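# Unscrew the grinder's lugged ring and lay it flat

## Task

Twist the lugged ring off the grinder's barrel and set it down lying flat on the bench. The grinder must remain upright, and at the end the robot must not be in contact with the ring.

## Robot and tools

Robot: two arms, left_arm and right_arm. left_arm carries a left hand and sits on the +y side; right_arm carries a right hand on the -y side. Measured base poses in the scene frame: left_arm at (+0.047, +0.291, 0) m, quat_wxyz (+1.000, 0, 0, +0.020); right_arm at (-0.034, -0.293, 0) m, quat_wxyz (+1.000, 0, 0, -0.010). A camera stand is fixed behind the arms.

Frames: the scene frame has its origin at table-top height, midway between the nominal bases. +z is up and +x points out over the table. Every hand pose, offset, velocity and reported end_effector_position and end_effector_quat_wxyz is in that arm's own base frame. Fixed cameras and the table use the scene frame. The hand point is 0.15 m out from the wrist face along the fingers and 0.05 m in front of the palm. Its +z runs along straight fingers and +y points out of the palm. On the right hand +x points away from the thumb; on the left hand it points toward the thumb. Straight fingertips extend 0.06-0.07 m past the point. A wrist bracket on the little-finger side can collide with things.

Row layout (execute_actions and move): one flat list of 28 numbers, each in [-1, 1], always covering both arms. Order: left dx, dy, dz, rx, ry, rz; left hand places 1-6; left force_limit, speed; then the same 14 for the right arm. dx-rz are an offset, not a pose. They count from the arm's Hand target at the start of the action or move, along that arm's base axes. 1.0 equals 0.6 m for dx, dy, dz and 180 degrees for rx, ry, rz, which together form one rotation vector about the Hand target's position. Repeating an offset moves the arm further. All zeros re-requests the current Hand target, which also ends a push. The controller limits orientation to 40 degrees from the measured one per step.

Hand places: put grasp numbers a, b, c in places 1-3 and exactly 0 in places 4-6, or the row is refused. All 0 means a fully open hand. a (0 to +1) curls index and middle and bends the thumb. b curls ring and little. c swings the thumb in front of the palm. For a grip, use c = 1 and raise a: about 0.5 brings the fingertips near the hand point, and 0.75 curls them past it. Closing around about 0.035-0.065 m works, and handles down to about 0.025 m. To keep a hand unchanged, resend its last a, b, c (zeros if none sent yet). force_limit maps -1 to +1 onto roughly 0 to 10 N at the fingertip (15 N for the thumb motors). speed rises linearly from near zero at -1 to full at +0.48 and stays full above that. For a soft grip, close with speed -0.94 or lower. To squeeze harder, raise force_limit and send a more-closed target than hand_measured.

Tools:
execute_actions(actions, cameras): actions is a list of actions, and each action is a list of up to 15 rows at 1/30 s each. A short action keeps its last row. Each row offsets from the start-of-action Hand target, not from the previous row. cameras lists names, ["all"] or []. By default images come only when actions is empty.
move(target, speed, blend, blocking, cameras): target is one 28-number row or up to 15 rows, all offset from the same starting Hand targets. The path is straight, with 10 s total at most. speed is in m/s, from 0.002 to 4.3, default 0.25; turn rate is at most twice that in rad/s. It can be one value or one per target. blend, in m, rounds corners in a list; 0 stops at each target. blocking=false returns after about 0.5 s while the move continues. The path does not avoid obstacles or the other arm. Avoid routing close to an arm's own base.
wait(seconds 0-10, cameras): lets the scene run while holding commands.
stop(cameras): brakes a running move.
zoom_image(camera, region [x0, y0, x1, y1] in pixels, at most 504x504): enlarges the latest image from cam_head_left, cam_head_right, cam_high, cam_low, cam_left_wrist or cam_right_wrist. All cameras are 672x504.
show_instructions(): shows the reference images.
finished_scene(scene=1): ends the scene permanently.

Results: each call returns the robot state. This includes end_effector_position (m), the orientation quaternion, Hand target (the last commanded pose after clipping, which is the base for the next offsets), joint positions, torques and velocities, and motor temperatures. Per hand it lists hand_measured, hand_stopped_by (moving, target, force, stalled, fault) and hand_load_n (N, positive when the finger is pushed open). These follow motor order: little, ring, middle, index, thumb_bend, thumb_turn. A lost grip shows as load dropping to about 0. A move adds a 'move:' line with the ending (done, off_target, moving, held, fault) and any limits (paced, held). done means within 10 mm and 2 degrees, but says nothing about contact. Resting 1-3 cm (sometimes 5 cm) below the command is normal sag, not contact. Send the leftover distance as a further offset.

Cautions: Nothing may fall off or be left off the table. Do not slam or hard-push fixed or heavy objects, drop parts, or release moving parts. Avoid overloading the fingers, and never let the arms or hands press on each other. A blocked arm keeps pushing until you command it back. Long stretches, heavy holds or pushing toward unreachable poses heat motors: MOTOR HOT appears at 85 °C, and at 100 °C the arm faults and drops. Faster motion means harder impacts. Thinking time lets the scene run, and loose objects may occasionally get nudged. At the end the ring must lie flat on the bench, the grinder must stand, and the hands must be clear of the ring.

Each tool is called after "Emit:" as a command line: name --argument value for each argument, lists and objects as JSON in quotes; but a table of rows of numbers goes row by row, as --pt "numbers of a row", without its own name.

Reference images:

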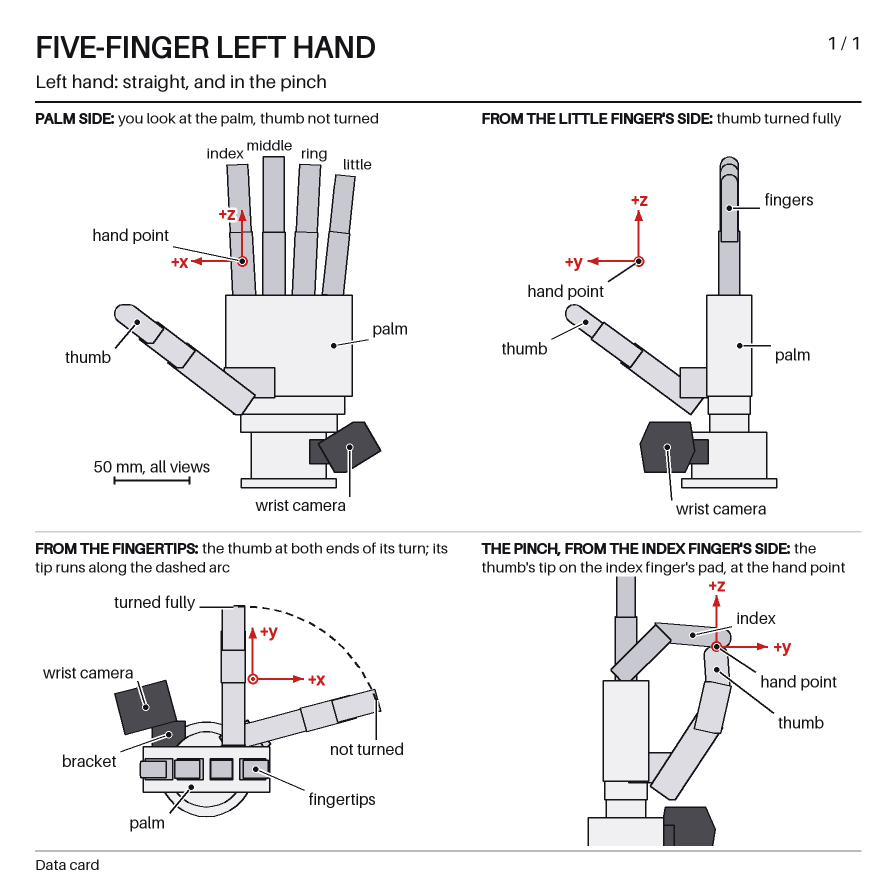

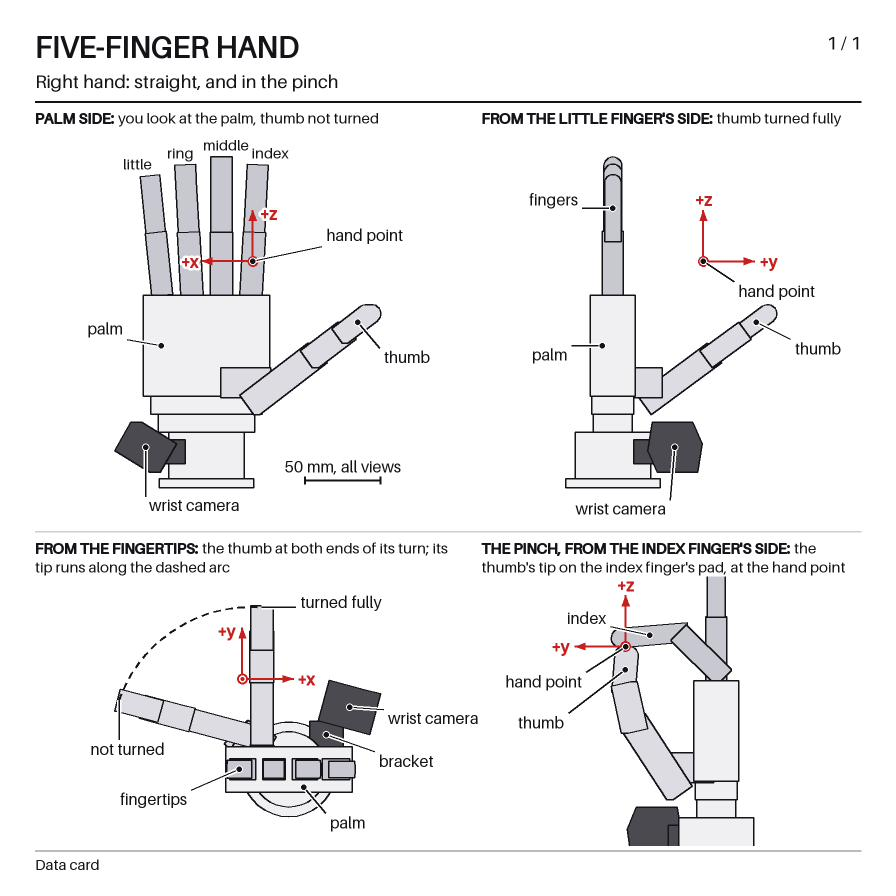

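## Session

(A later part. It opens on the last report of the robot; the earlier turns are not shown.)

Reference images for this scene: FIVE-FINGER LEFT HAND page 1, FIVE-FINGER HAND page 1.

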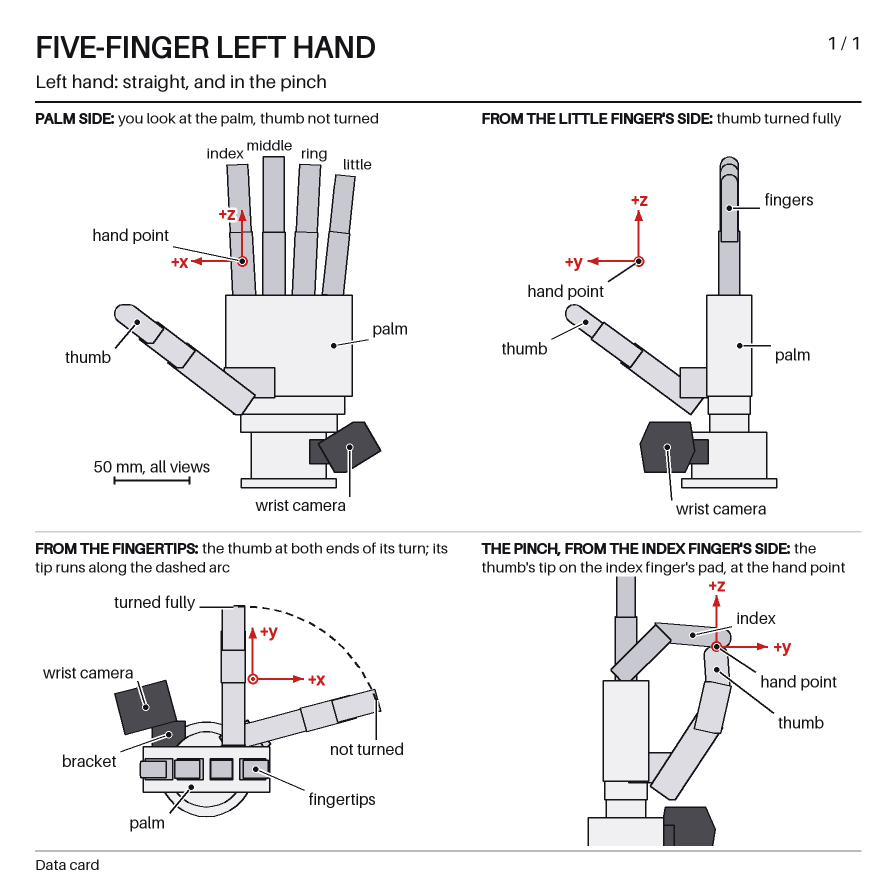

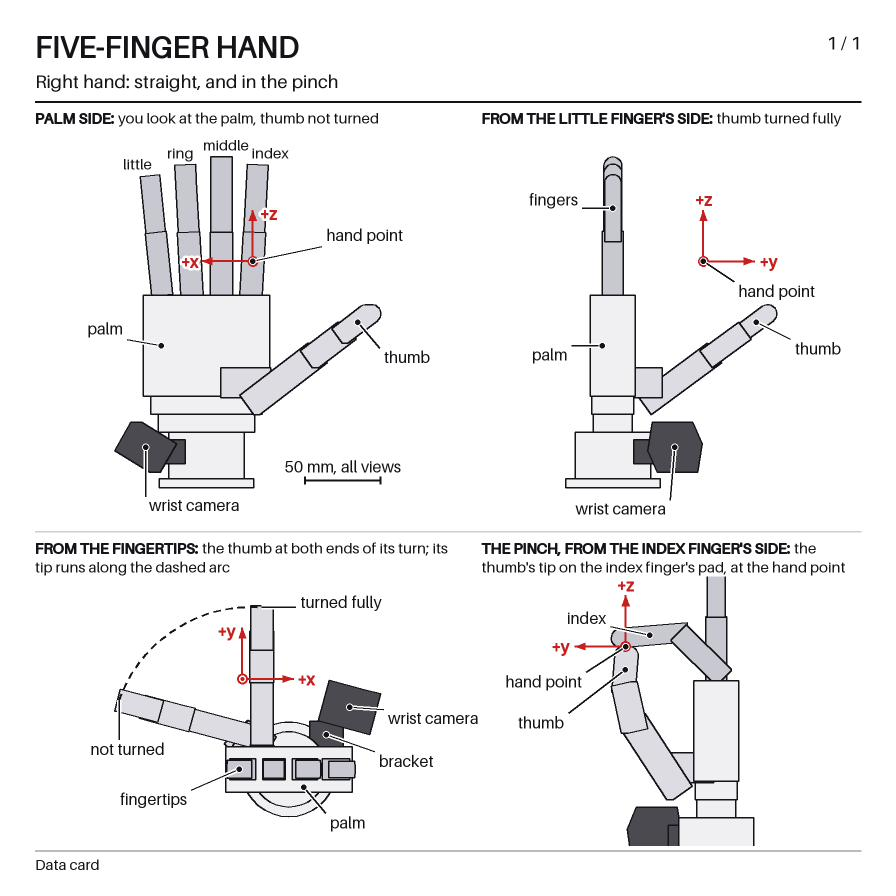

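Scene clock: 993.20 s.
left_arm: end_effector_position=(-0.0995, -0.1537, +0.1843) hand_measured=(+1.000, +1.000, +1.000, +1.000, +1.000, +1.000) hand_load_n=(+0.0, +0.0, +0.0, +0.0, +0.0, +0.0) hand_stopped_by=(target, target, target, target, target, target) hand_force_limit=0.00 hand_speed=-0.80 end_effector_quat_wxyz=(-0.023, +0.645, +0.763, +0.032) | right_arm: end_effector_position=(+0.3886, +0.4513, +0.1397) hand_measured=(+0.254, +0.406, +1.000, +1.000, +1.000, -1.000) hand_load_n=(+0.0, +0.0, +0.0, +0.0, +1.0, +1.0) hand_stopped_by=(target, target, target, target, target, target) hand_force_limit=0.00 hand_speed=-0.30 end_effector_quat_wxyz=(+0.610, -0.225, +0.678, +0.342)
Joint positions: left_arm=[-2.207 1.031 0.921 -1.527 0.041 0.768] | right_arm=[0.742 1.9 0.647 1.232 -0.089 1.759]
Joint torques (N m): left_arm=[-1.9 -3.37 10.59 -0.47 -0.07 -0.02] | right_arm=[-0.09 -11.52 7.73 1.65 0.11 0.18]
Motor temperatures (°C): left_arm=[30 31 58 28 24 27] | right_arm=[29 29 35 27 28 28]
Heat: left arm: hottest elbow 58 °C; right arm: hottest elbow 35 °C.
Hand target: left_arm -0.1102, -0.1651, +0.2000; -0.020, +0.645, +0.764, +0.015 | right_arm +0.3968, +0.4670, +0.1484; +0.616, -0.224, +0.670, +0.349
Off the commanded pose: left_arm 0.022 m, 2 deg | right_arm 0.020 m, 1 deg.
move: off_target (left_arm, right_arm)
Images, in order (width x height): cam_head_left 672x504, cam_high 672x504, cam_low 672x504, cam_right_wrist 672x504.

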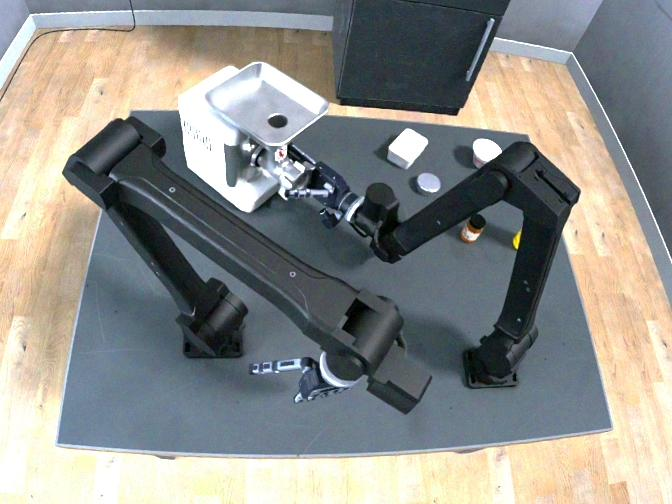

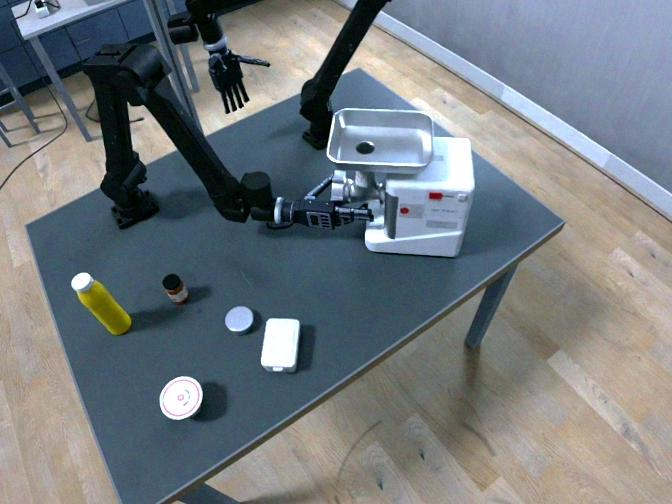

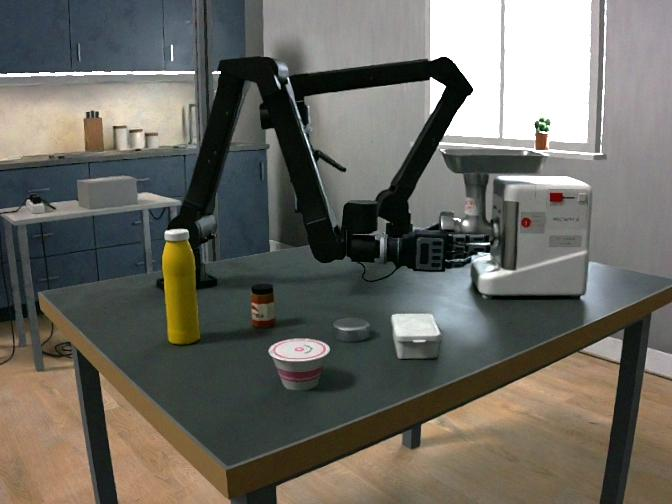

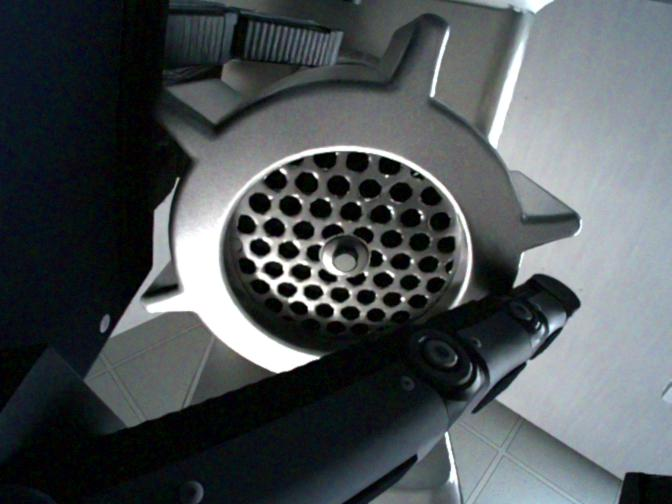

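Emit:
move --pt "0 0 0 0 0 0 0 0 0 0 0 0 0.0 -0.8 0.009 0.0098 0.005 0 0 0 -0.47 0.35 1 0 0 0 -0.3 -0.3" --pt "0 0 0 0 0 0 0 0 0 0 0 0 0.0 -0.8 0.009 0.0098 0.005 0 0 0 0.25 0.35 1 0 0 0 -0.3 -0.9" --speed 0.05 --cameras '["cam_right_wrist","cam_head_left","cam_high","cam_low"]'

Emit:
zoom_image --camera "cam_high" --region '[280, 150, 400, 240]'

Emit:
zoom_image --camera "cam_head_left" --region '[250, 130, 370, 220]'

Scene clock: 1022.93 s.
left_arm: end_effector_position=(-0.0995, -0.1537, +0.1843) hand_measured=(+1.000, +1.000, +1.000, +1.000, +1.000, +1.000) hand_load_n=(+0.0, +0.0, +0.0, +0.0, +0.0, +0.0) hand_stopped_by=(target, target, target, target, target, target) hand_force_limit=0.00 hand_speed=-0.80 end_effector_quat_wxyz=(-0.023, +0.645, +0.763, +0.032) | right_arm: end_effector_position=(+0.3892, +0.4521, +0.1384) hand_measured=(+0.326, +0.298, +0.584, +0.592, +0.996, -1.000) hand_load_n=(+0.0, +0.0, +4.5, +4.0, +6.0, +3.0) hand_stopped_by=(target, target, force, force, force, target) hand_force_limit=-0.30 hand_speed=-0.90 end_effector_quat_wxyz=(+0.606, -0.224, +0.681, +0.344)
Joint positions: left_arm=[-2.207 1.031 0.921 -1.527 0.041 0.768] | right_arm=[0.742 1.9 0.649 1.222 -0.091 1.766]
Joint torques (N m): left_arm=[-2.26 -3.19 10.61 -0.49 -0.07 -0.02] | right_arm=[0.09 -11.69 9.21 1.21 0.25 0.13]
Motor temperatures (°C): left_arm=[30 31 58 28 24 27] | right_arm=[29 29 36 27 29 28]
Heat: left arm: hottest elbow 58 °C; right arm: hottest elbow 36 °C.
Hand target: left_arm -0.1102, -0.1651, +0.2000; -0.020, +0.645, +0.764, +0.015 | right_arm +0.4021, +0.4728, +0.1513; +0.616, -0.224, +0.670, +0.349
Off the commanded pose: left_arm 0.022 m, 2 deg | right_arm 0.028 m, 2 deg.
move: off_target (left_arm, right_arm); target 2's new numbers were sent with right_arm's hand 0.028 m and 2 deg from that target
Images, in order (width x height): cam_head_left 672x504, cam_high 672x504, cam_low 672x504, cam_right_wrist 672x504.

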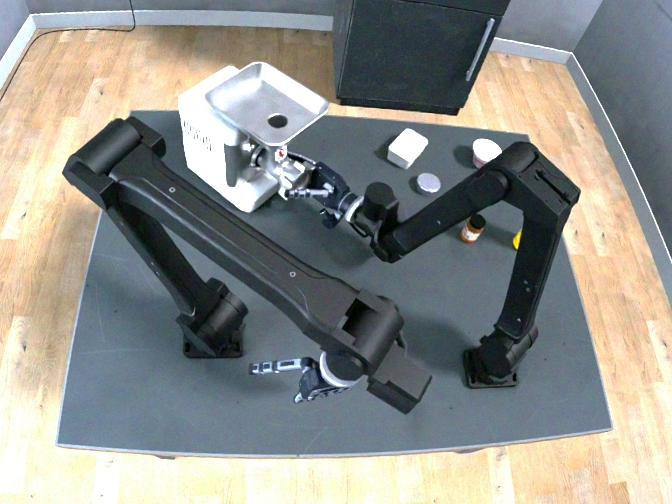

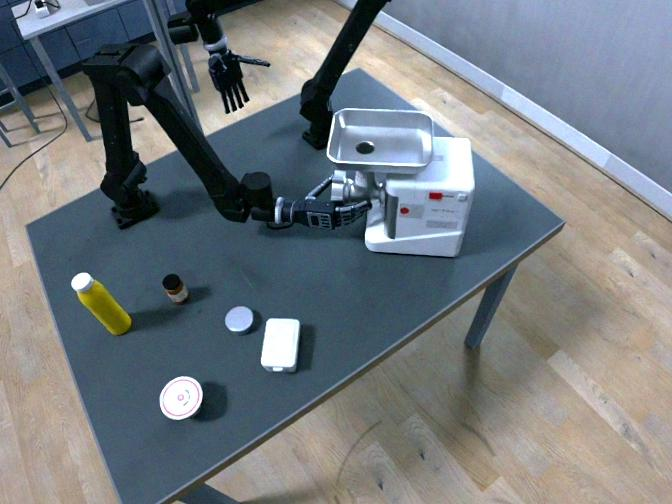

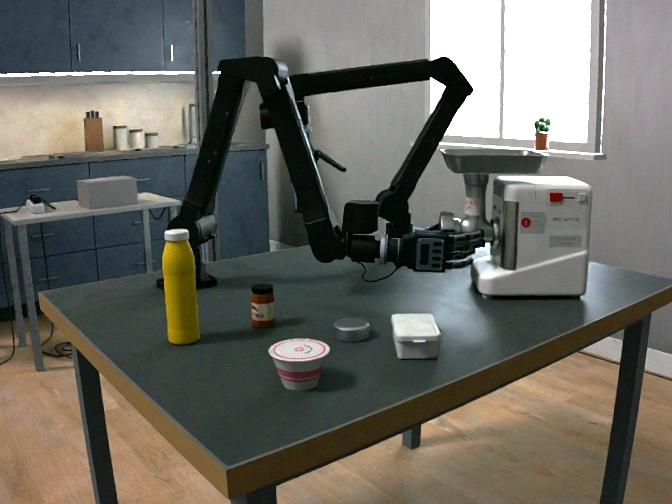

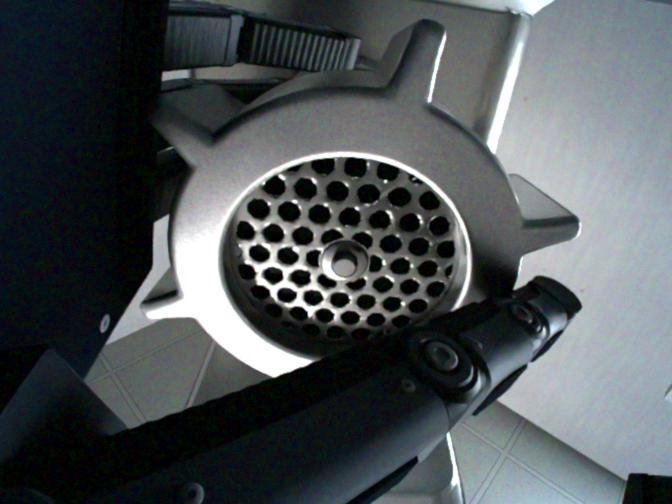

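Scaled by 4.200 from the camera's 672x504 image, which has a finer 960x720 frame.

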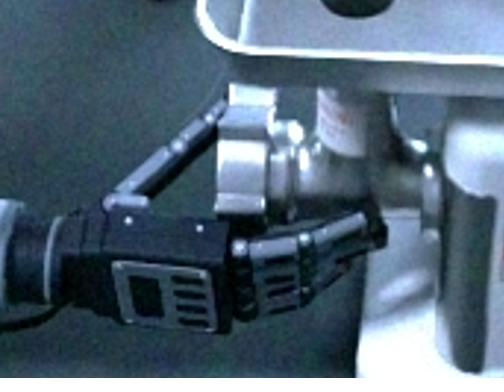

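Scaled by 4.200 from the camera's 672x504 image, which has a finer 960x720 frame.

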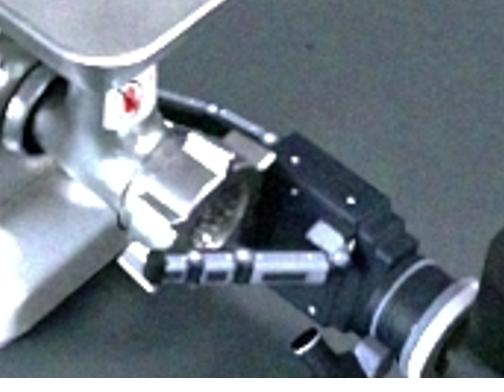

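Emit:
move --pt "0 0 0 0 0 0 0 0 0 0 0 0 0.0 -0.8 0 0 0 0 0 0 -0.47 0.35 1 0 0 0 -0.3 -0.3" --pt "0 0 0 0 0 0 0 0 0 0 0 0 0.0 -0.8 -0.0258 -0.003 -0.0005 0 0 0 -0.47 0.35 1 0 0 0 -0.3 -0.3" --speed 0.05 --cameras '["cam_right_wrist","cam_head_left","cam_high","cam_low"]'

Emit:
zoom_image --camera "cam_high" --region '[280, 150, 400, 240]'

Emit:
zoom_image --camera "cam_head_left" --region '[250, 130, 370, 220]'

Scene clock: 1053.57 s.
left_arm: end_effector_position=(-0.0995, -0.1537, +0.1843) hand_measured=(+1.000, +1.000, +1.000, +1.000, +1.000, +1.000) hand_load_n=(+0.0, +0.0, +0.0, +0.0, +0.0, +0.0) hand_stopped_by=(target, target, target, target, target, target) hand_force_limit=0.00 hand_speed=-0.80 end_effector_quat_wxyz=(-0.023, +0.645, +0.763, +0.032) | right_arm: end_effector_position=(+0.3892, +0.4527, +0.1388) hand_measured=(+0.254, +0.406, +1.000, +1.000, +1.000, -1.000) hand_load_n=(+0.0, +0.0, +0.0, +0.0, +3.0, +2.5) hand_stopped_by=(target, target, target, target, target, target) hand_force_limit=-0.30 hand_speed=-0.30 end_effector_quat_wxyz=(+0.608, -0.222, +0.682, +0.341)
Joint positions: left_arm=[-2.207 1.031 0.921 -1.527 0.041 0.768] | right_arm=[0.747 1.9 0.649 1.223 -0.079 1.766]
Joint torques (N m): left_arm=[-1.9 -2.67 10.56 -0.49 -0.1 0] | right_arm=[1.32 -12.51 6.43 2.02 0.66 0.12]
Motor temperatures (°C): left_arm=[30 31 58 28 24 27] | right_arm=[29 29 38 27 29 28]
Heat: left arm: hottest elbow 58 °C; right arm: hottest elbow 38 °C.
Hand target: left_arm -0.1102, -0.1651, +0.2000; -0.020, +0.645, +0.764, +0.015 | right_arm +0.3867, +0.4710, +0.1509; +0.616, -0.224, +0.670, +0.348
Off the commanded pose: left_arm 0.022 m, 2 deg | right_arm 0.022 m, 2 deg.
move: off_target (left_arm, right_arm)
Images, in order (width x height): cam_head_left 672x504, cam_high 672x504, cam_low 672x504, cam_right_wrist 672x504.

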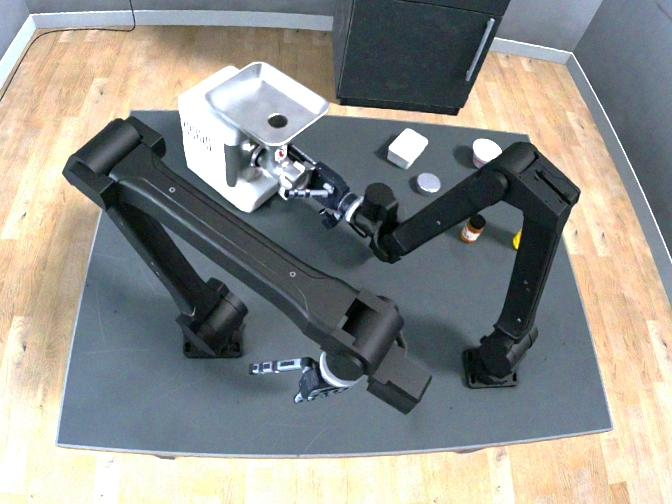

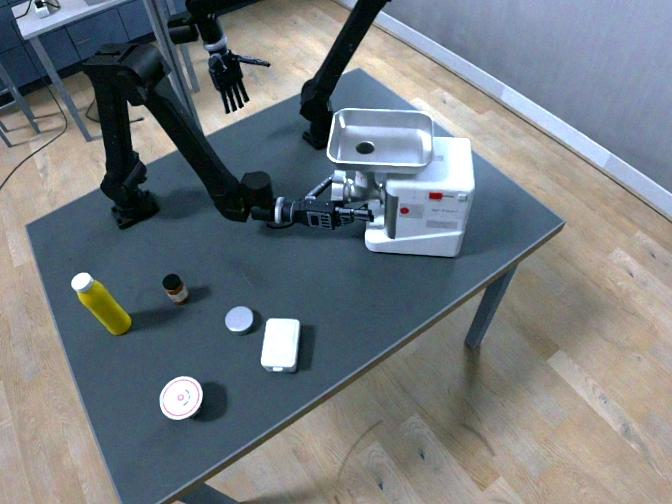

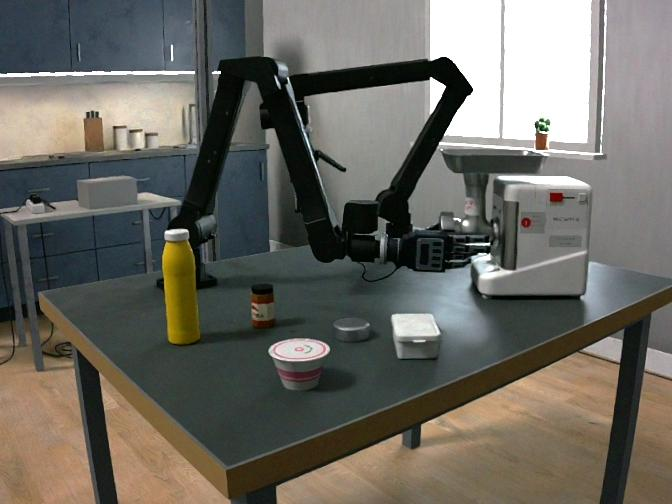

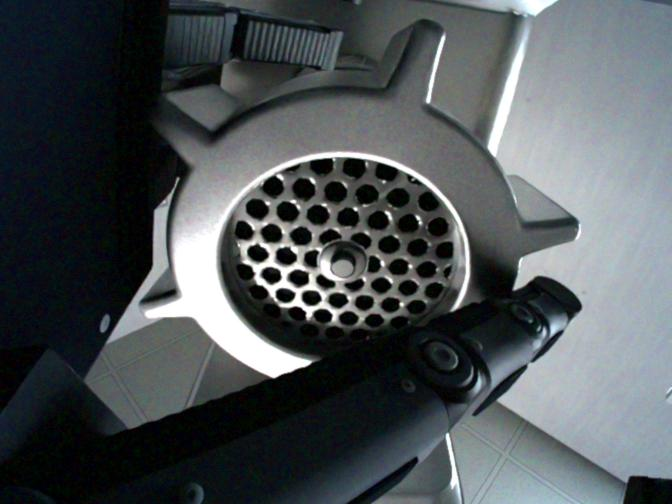

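Scaled by 4.200 from the camera's 672x504 image, which has a finer 960x720 frame.

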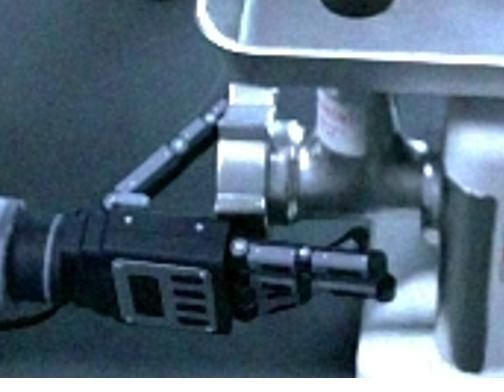

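Scaled by 4.200 from the camera's 672x504 image, which has a finer 960x720 frame.

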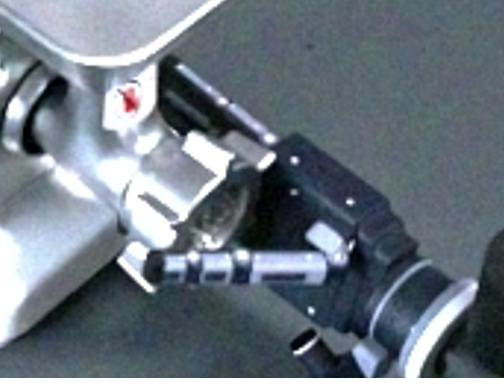

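Emit:
move --pt "0 0 0 0 0 0 0 0 0 0 0 0 0.0 -0.8 -0.0427 -0.0477 -0.0007 0 0 0 -0.47 0.35 1 0 0 0 -0.3 -0.3" --pt "0 0 0 0 0 0 0 0 0 0 0 0 0.0 -0.8 -0.0092 -0.0105 -0.0007 0 0 0 -0.47 0.35 1 0 0 0 -0.3 -0.3" --speed 0.06 --cameras '["cam_right_wrist","cam_head_left","cam_high"]'

Emit:
zoom_image --camera "cam_high" --region '[280, 150, 400, 240]'

Emit:
zoom_image --camera "cam_head_left" --region '[250, 130, 370, 220]'

Scene clock: 1070.87 s.
left_arm: end_effector_position=(-0.0995, -0.1537, +0.1843) hand_measured=(+1.000, +1.000, +1.000, +1.000, +1.000, +1.000) hand_load_n=(+0.0, +0.0, +0.0, +0.0, +0.0, +0.0) hand_stopped_by=(target, target, target, target, target, target) hand_force_limit=0.00 hand_speed=-0.80 end_effector_quat_wxyz=(-0.023, +0.645, +0.763, +0.032) | right_arm: end_effector_position=(+0.3778, +0.4488, +0.1395) hand_measured=(+0.254, +0.406, +1.000, +1.000, +1.000, -1.000) hand_load_n=(+0.0, +0.0, +0.0, +0.0, +0.0, -0.5) hand_stopped_by=(target, target, target, target, target, target) hand_force_limit=-0.30 hand_speed=-0.30 end_effector_quat_wxyz=(+0.608, -0.221, +0.682, +0.340)
Joint positions: left_arm=[-2.207 1.031 0.921 -1.527 0.041 0.768] | right_arm=[0.76 1.884 0.617 1.239 -0.064 1.766]
Joint torques (N m): left_arm=[-1.49 -3.08 10.55 -0.42 -0.04 0.01] | right_arm=[0.26 -11.63 6.97 2.02 -0.01 0.12]
Motor temperatures (°C): left_arm=[30 31 58 28 24 27] | right_arm=[29 29 37 27 29 28]
Heat: left arm: hottest elbow 58 °C; right arm: hottest elbow 37 °C.
Hand target: left_arm -0.1102, -0.1651, +0.2000; -0.020, +0.645, +0.764, +0.015 | right_arm +0.3812, +0.4647, +0.1503; +0.616, -0.224, +0.670, +0.348
Off the commanded pose: left_arm 0.022 m, 2 deg | right_arm 0.020 m, 2 deg.
move: off_target (left_arm, right_arm)
Images, in order (width x height): cam_head_left 672x504, cam_high 672x504, cam_right_wrist 672x504.

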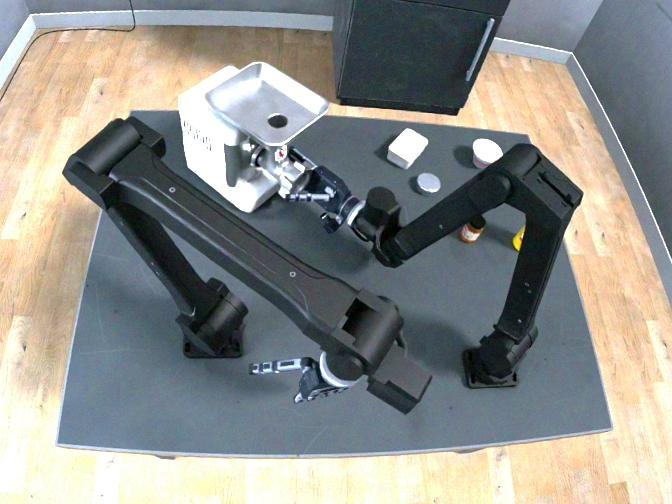

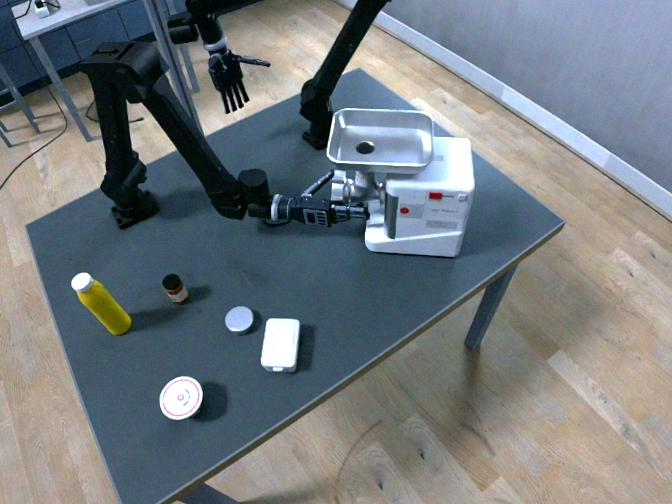

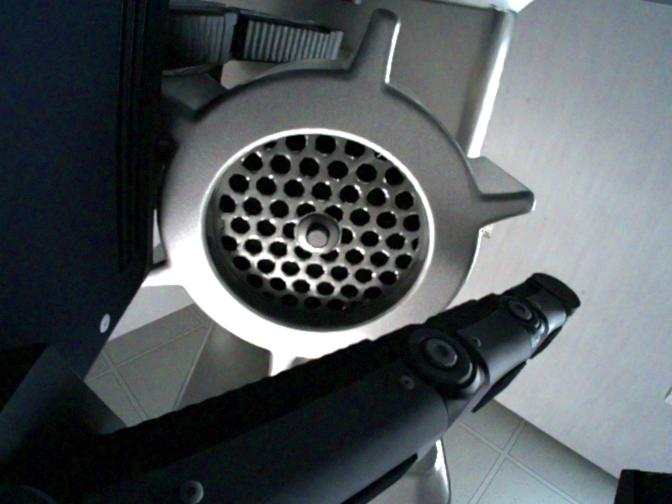

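Scaled by 4.200 from the camera's 672x504 image, which has a finer 960x720 frame.

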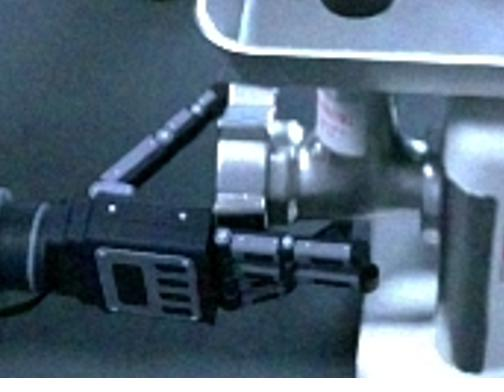

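Scaled by 4.200 from the camera's 672x504 image, which has a finer 960x720 frame.

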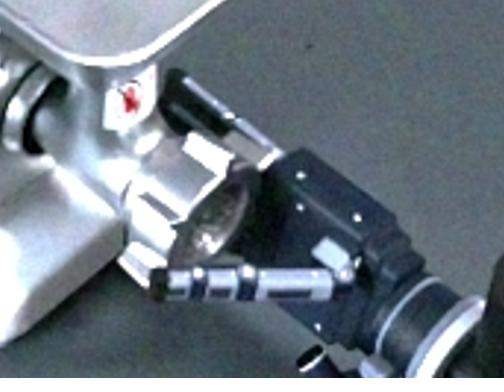

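Emit:
move --pt "0 0 0 0 0 0 0 0 0 0 0 0 0.0 -0.8 -0.0148 -0.0092 0.0043 0 0 0 -0.47 0.35 1 0 0 0 -0.3 -0.3" --pt "0 0 0 0 0 0 0 0 0 0 0 0 0.0 -0.8 0.0075 0.0157 0.0043 0 0 0 -0.47 0.35 1 0 0 0 -0.3 -0.3" --speed 0.06 --cameras '["cam_right_wrist","cam_head_left","cam_high"]'

Emit:
zoom_image --camera "cam_high" --region '[280, 150, 400, 240]'

Emit:
zoom_image --camera "cam_head_left" --region '[250, 130, 370, 220]'

Scene clock: 1111.90 s.
left_arm: end_effector_position=(-0.0995, -0.1537, +0.1843) hand_measured=(+1.000, +1.000, +1.000, +1.000, +1.000, +1.000) hand_load_n=(+0.0, +0.0, +0.0, +0.0, -0.5, +0.0) hand_stopped_by=(target, target, target, target, target, target) hand_force_limit=0.00 hand_speed=-0.80 end_effector_quat_wxyz=(-0.023, +0.645, +0.763, +0.032) | right_arm: end_effector_position=(+0.3783, +0.4496, +0.1392) hand_measured=(+0.254, +0.406, +1.000, +1.000, +1.000, -1.000) hand_load_n=(+0.0, +0.0, +0.0, +0.0, +0.0, +0.0) hand_stopped_by=(target, target, target, target, target, target) hand_force_limit=-0.30 hand_speed=-0.30 end_effector_quat_wxyz=(+0.609, -0.219, +0.683, +0.338)
Joint positions: left_arm=[-2.207 1.031 0.921 -1.527 0.041 0.768] | right_arm=[0.764 1.884 0.618 1.236 -0.054 1.766]
Joint torques (N m): left_arm=[-1.44 -3.31 10.51 -0.4 -0.06 -0.05] | right_arm=[0.62 -11.63 8.88 1.26 -0.03 0.12]
Motor temperatures (°C): left_arm=[30 31 59 28 24 27] | right_arm=[29 31 37 27 29 28]
Heat: left arm: hottest elbow 59 °C; right arm: hottest elbow 37 °C.
Hand target: left_arm -0.1102, -0.1651, +0.2000; -0.020, +0.645, +0.764, +0.015 | right_arm +0.3857, +0.4743, +0.1531; +0.616, -0.224, +0.670, +0.349
Off the commanded pose: left_arm 0.022 m, 2 deg | right_arm 0.029 m, 2 deg.
move: off_target (left_arm, right_arm)
Images, in order (width x height): cam_head_left 672x504, cam_high 672x504, cam_right_wrist 672x504.

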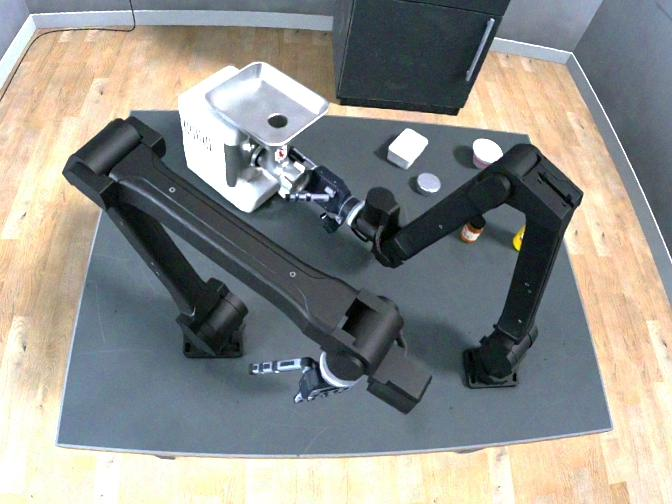

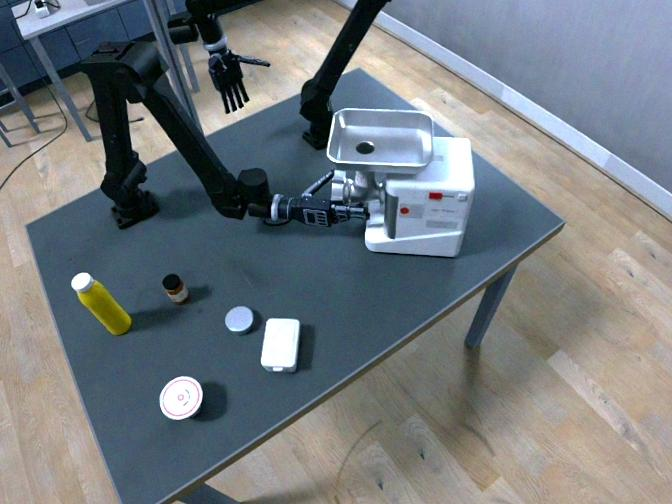

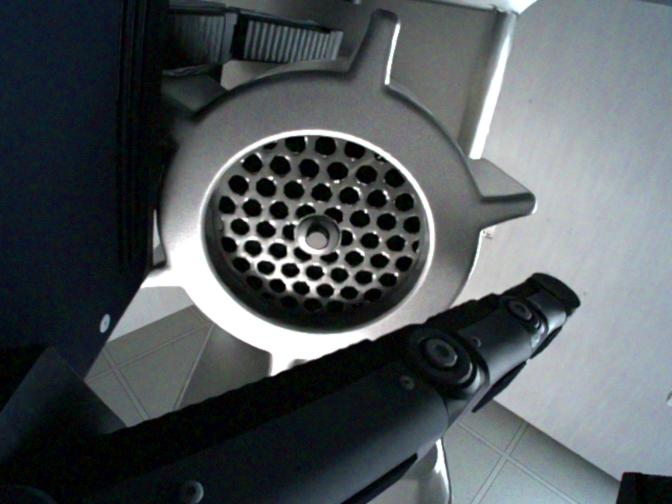

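Scaled by 4.200 from the camera's 672x504 image, which has a finer 960x720 frame.

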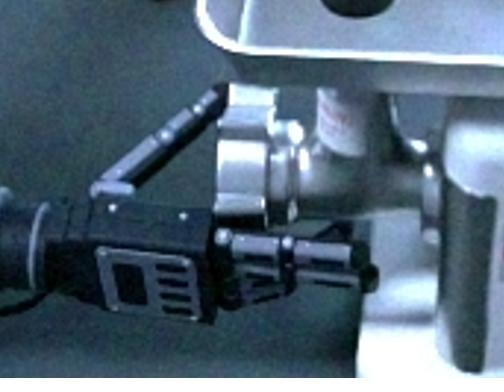

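Scaled by 4.200 from the camera's 672x504 image, which has a finer 960x720 frame.

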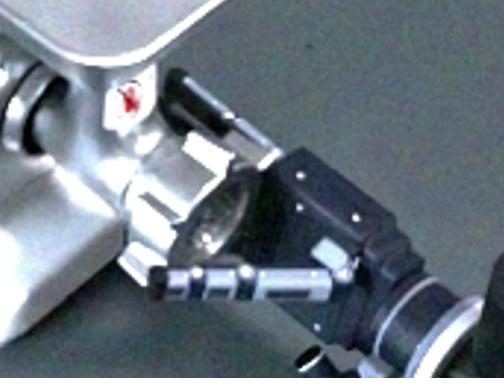

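Emit:
move --target '[0,0,0,0,0,0, 0,0,0,0,0,0, 0.0,-0.8, 0.0134,0.0149,0,0,0,0, -0.47,0.35,1,0,0,0, -0.3,-0.3]' --speed 0.1

Scene clock: 1136.60 s.
left_arm: end_effector_position=(-0.0995, -0.1537, +0.1843) hand_measured=(+1.000, +1.000, +1.000, +1.000, +1.000, +1.000) hand_load_n=(+0.0, +0.0, +0.0, +0.0, +0.0, +0.0) hand_stopped_by=(target, target, target, target, target, target) hand_force_limit=0.00 hand_speed=-0.80 end_effector_quat_wxyz=(-0.023, +0.645, +0.763, +0.032) | right_arm: end_effector_position=(+0.3791, +0.4502, +0.1393) hand_measured=(+0.254, +0.406, +1.000, +1.000, +1.000, -1.000) hand_load_n=(+0.0, +0.0, +0.0, +0.0, +0.0, +0.0) hand_stopped_by=(target, target, target, target, target, target) hand_force_limit=-0.30 hand_speed=-0.30 end_effector_quat_wxyz=(+0.609, -0.219, +0.684, +0.338)
Joint positions: left_arm=[-2.207 1.031 0.921 -1.527 0.041 0.768] | right_arm=[0.764 1.884 0.621 1.232 -0.054 1.766]
Joint torques (N m): left_arm=[-1.55 -2.96 10.65 -0.53 -0.05 -0.01] | right_arm=[0.73 -10.75 11.28 0.64 0 0.13]
Motor temperatures (°C): left_arm=[30 31 59 28 24 27] | right_arm=[29 31 38 27 29 28]
Heat: left arm: hottest elbow 59 °C; right arm: hottest elbow 38 °C.
Hand target: left_arm -0.1102, -0.1651, +0.2000; -0.020, +0.645, +0.764, +0.015 | right_arm +0.3938, +0.4831, +0.1531; +0.616, -0.224, +0.670, +0.349
Off the commanded pose: left_arm 0.022 m, 2 deg | right_arm 0.039 m, 2 deg.
move: off_target (left_arm, right_arm)

Emit:
move --target '[0,0,0,0,0,0, 0,0,0,0,0,0, 0.0,-0.8, -0.0213,-0.0302,-0.021,-0.1301,-0.1445,0, -0.47,0.35,1,0,0,0, -0.3,-0.3]' --speed 0.15 --cameras '["cam_right_wrist","cam_head_left","cam_high","cam_low"]'

Emit:
zoom_image --camera "cam_high" --region '[280, 150, 400, 240]'

Emit:
zoom_image --camera "cam_low" --region '[370, 170, 520, 270]'

Emit:
zoom_image --camera "cam_head_left" --region '[250, 130, 370, 220]'

Scene clock: 1195.23 s.
left_arm: end_effector_position=(-0.0995, -0.1537, +0.1843) hand_measured=(+1.000, +1.000, +1.000, +1.000, +1.000, +1.000) hand_load_n=(+0.0, +0.0, +0.0, +0.0, +0.0, +0.0) hand_stopped_by=(target, target, target, target, target, target) hand_force_limit=0.00 hand_speed=-0.80 end_effector_quat_wxyz=(-0.023, +0.645, +0.763, +0.032) | right_arm: end_effector_position=(+0.3830, +0.4453, +0.1144) hand_measured=(+0.254, +0.406, +1.000, +1.000, +1.000, -1.000) hand_load_n=(+0.0, +0.0, +0.0, +0.0, +0.0, +0.0) hand_stopped_by=(target, target, target, target, target, target) hand_force_limit=-0.30 hand_speed=-0.30 end_effector_quat_wxyz=(+0.673, -0.407, +0.601, +0.140)
Joint positions: left_arm=[-2.207 1.031 0.921 -1.527 0.041 0.768] | right_arm=[0.719 1.824 0.62 1.151 -0.082 1.176]
Joint torques (N m): left_arm=[-1.85 -3.02 10.7 -0.44 -0.07 0.01] | right_arm=[0.73 -13.74 7.19 1.96 -0.67 -0.08]
Motor temperatures (°C): left_arm=[30 31 59 28 24 27] | right_arm=[29 31 41 27 29 28]
Heat: left arm: hottest elbow 59 °C; right arm: hottest elbow 41 °C.
Hand target: left_arm -0.1102, -0.1651, +0.2000; -0.020, +0.645, +0.764, +0.015 | right_arm +0.3809, +0.4650, +0.1405; +0.692, -0.416, +0.572, +0.148
Off the commanded pose: left_arm 0.022 m, 2 deg | right_arm 0.033 m, 4 deg.
move: off_target (left_arm, right_arm)
Images, in order (width x height): cam_head_left 672x504, cam_high 672x504, cam_low 672x504, cam_right_wrist 672x504.

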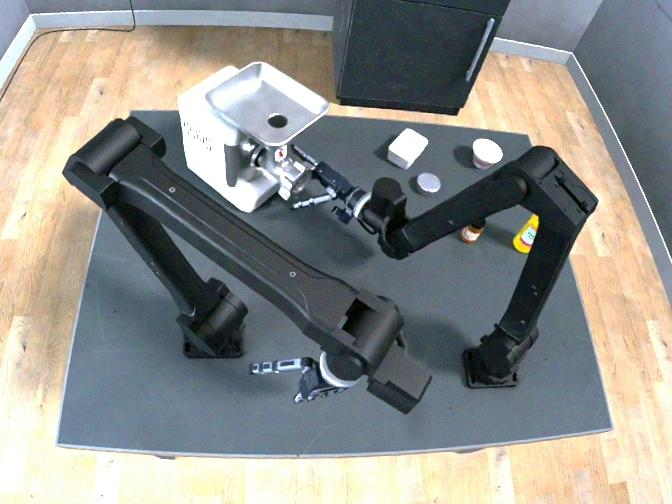

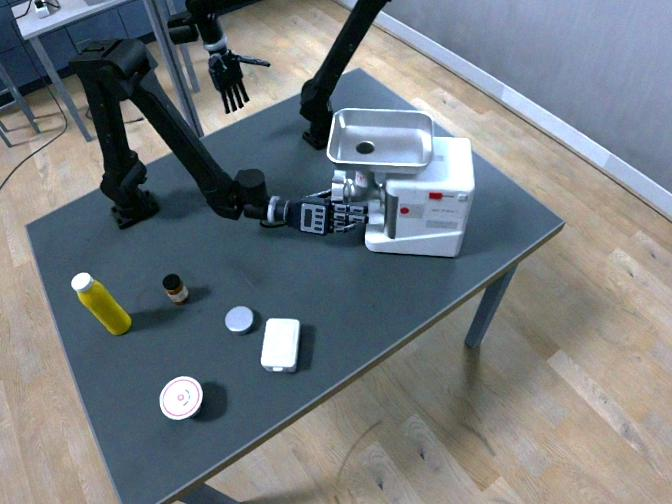

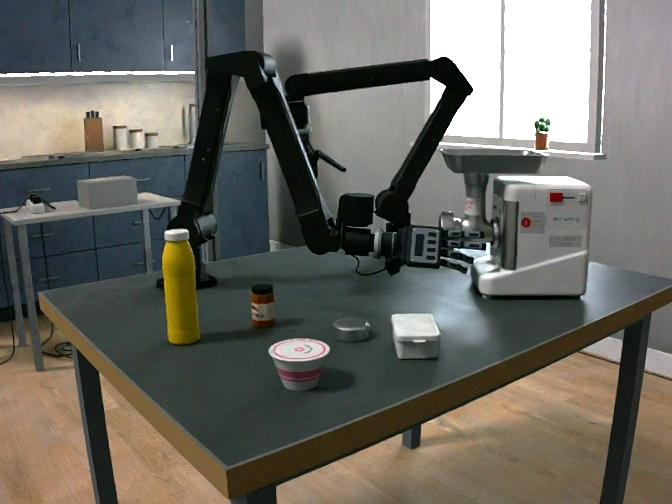

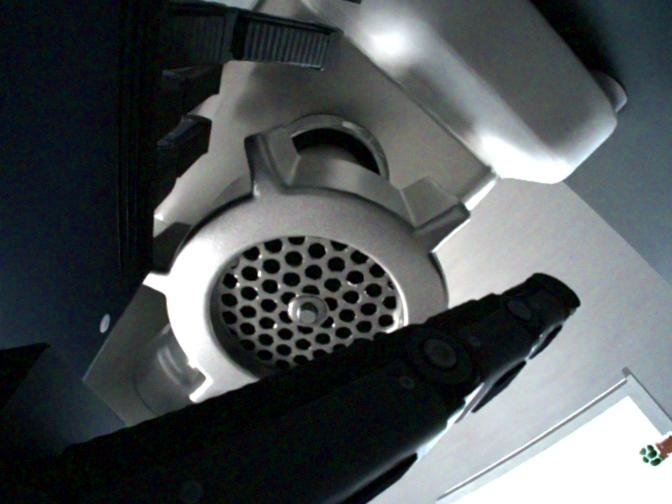

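Scaled by 4.200 from the camera's 672x504 image, which has a finer 960x720 frame.

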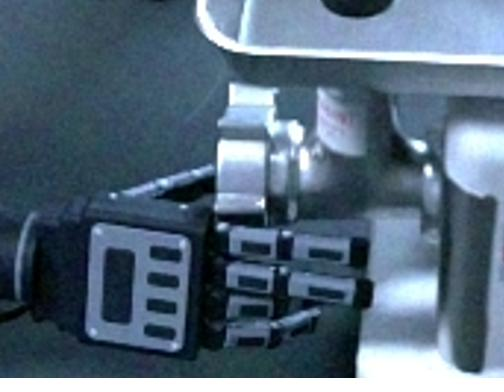

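Scaled by 3.360 from the camera's 672x504 image, which has a finer 960x720 frame.

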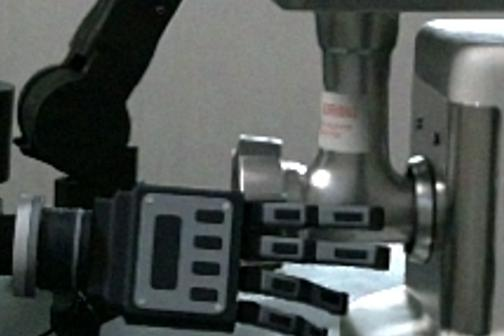

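Scaled by 4.200 from the camera's 672x504 image, which has a finer 960x720 frame.

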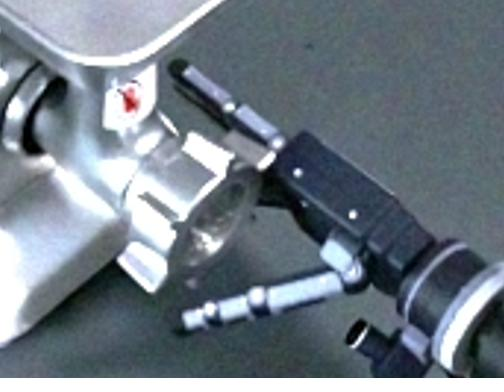

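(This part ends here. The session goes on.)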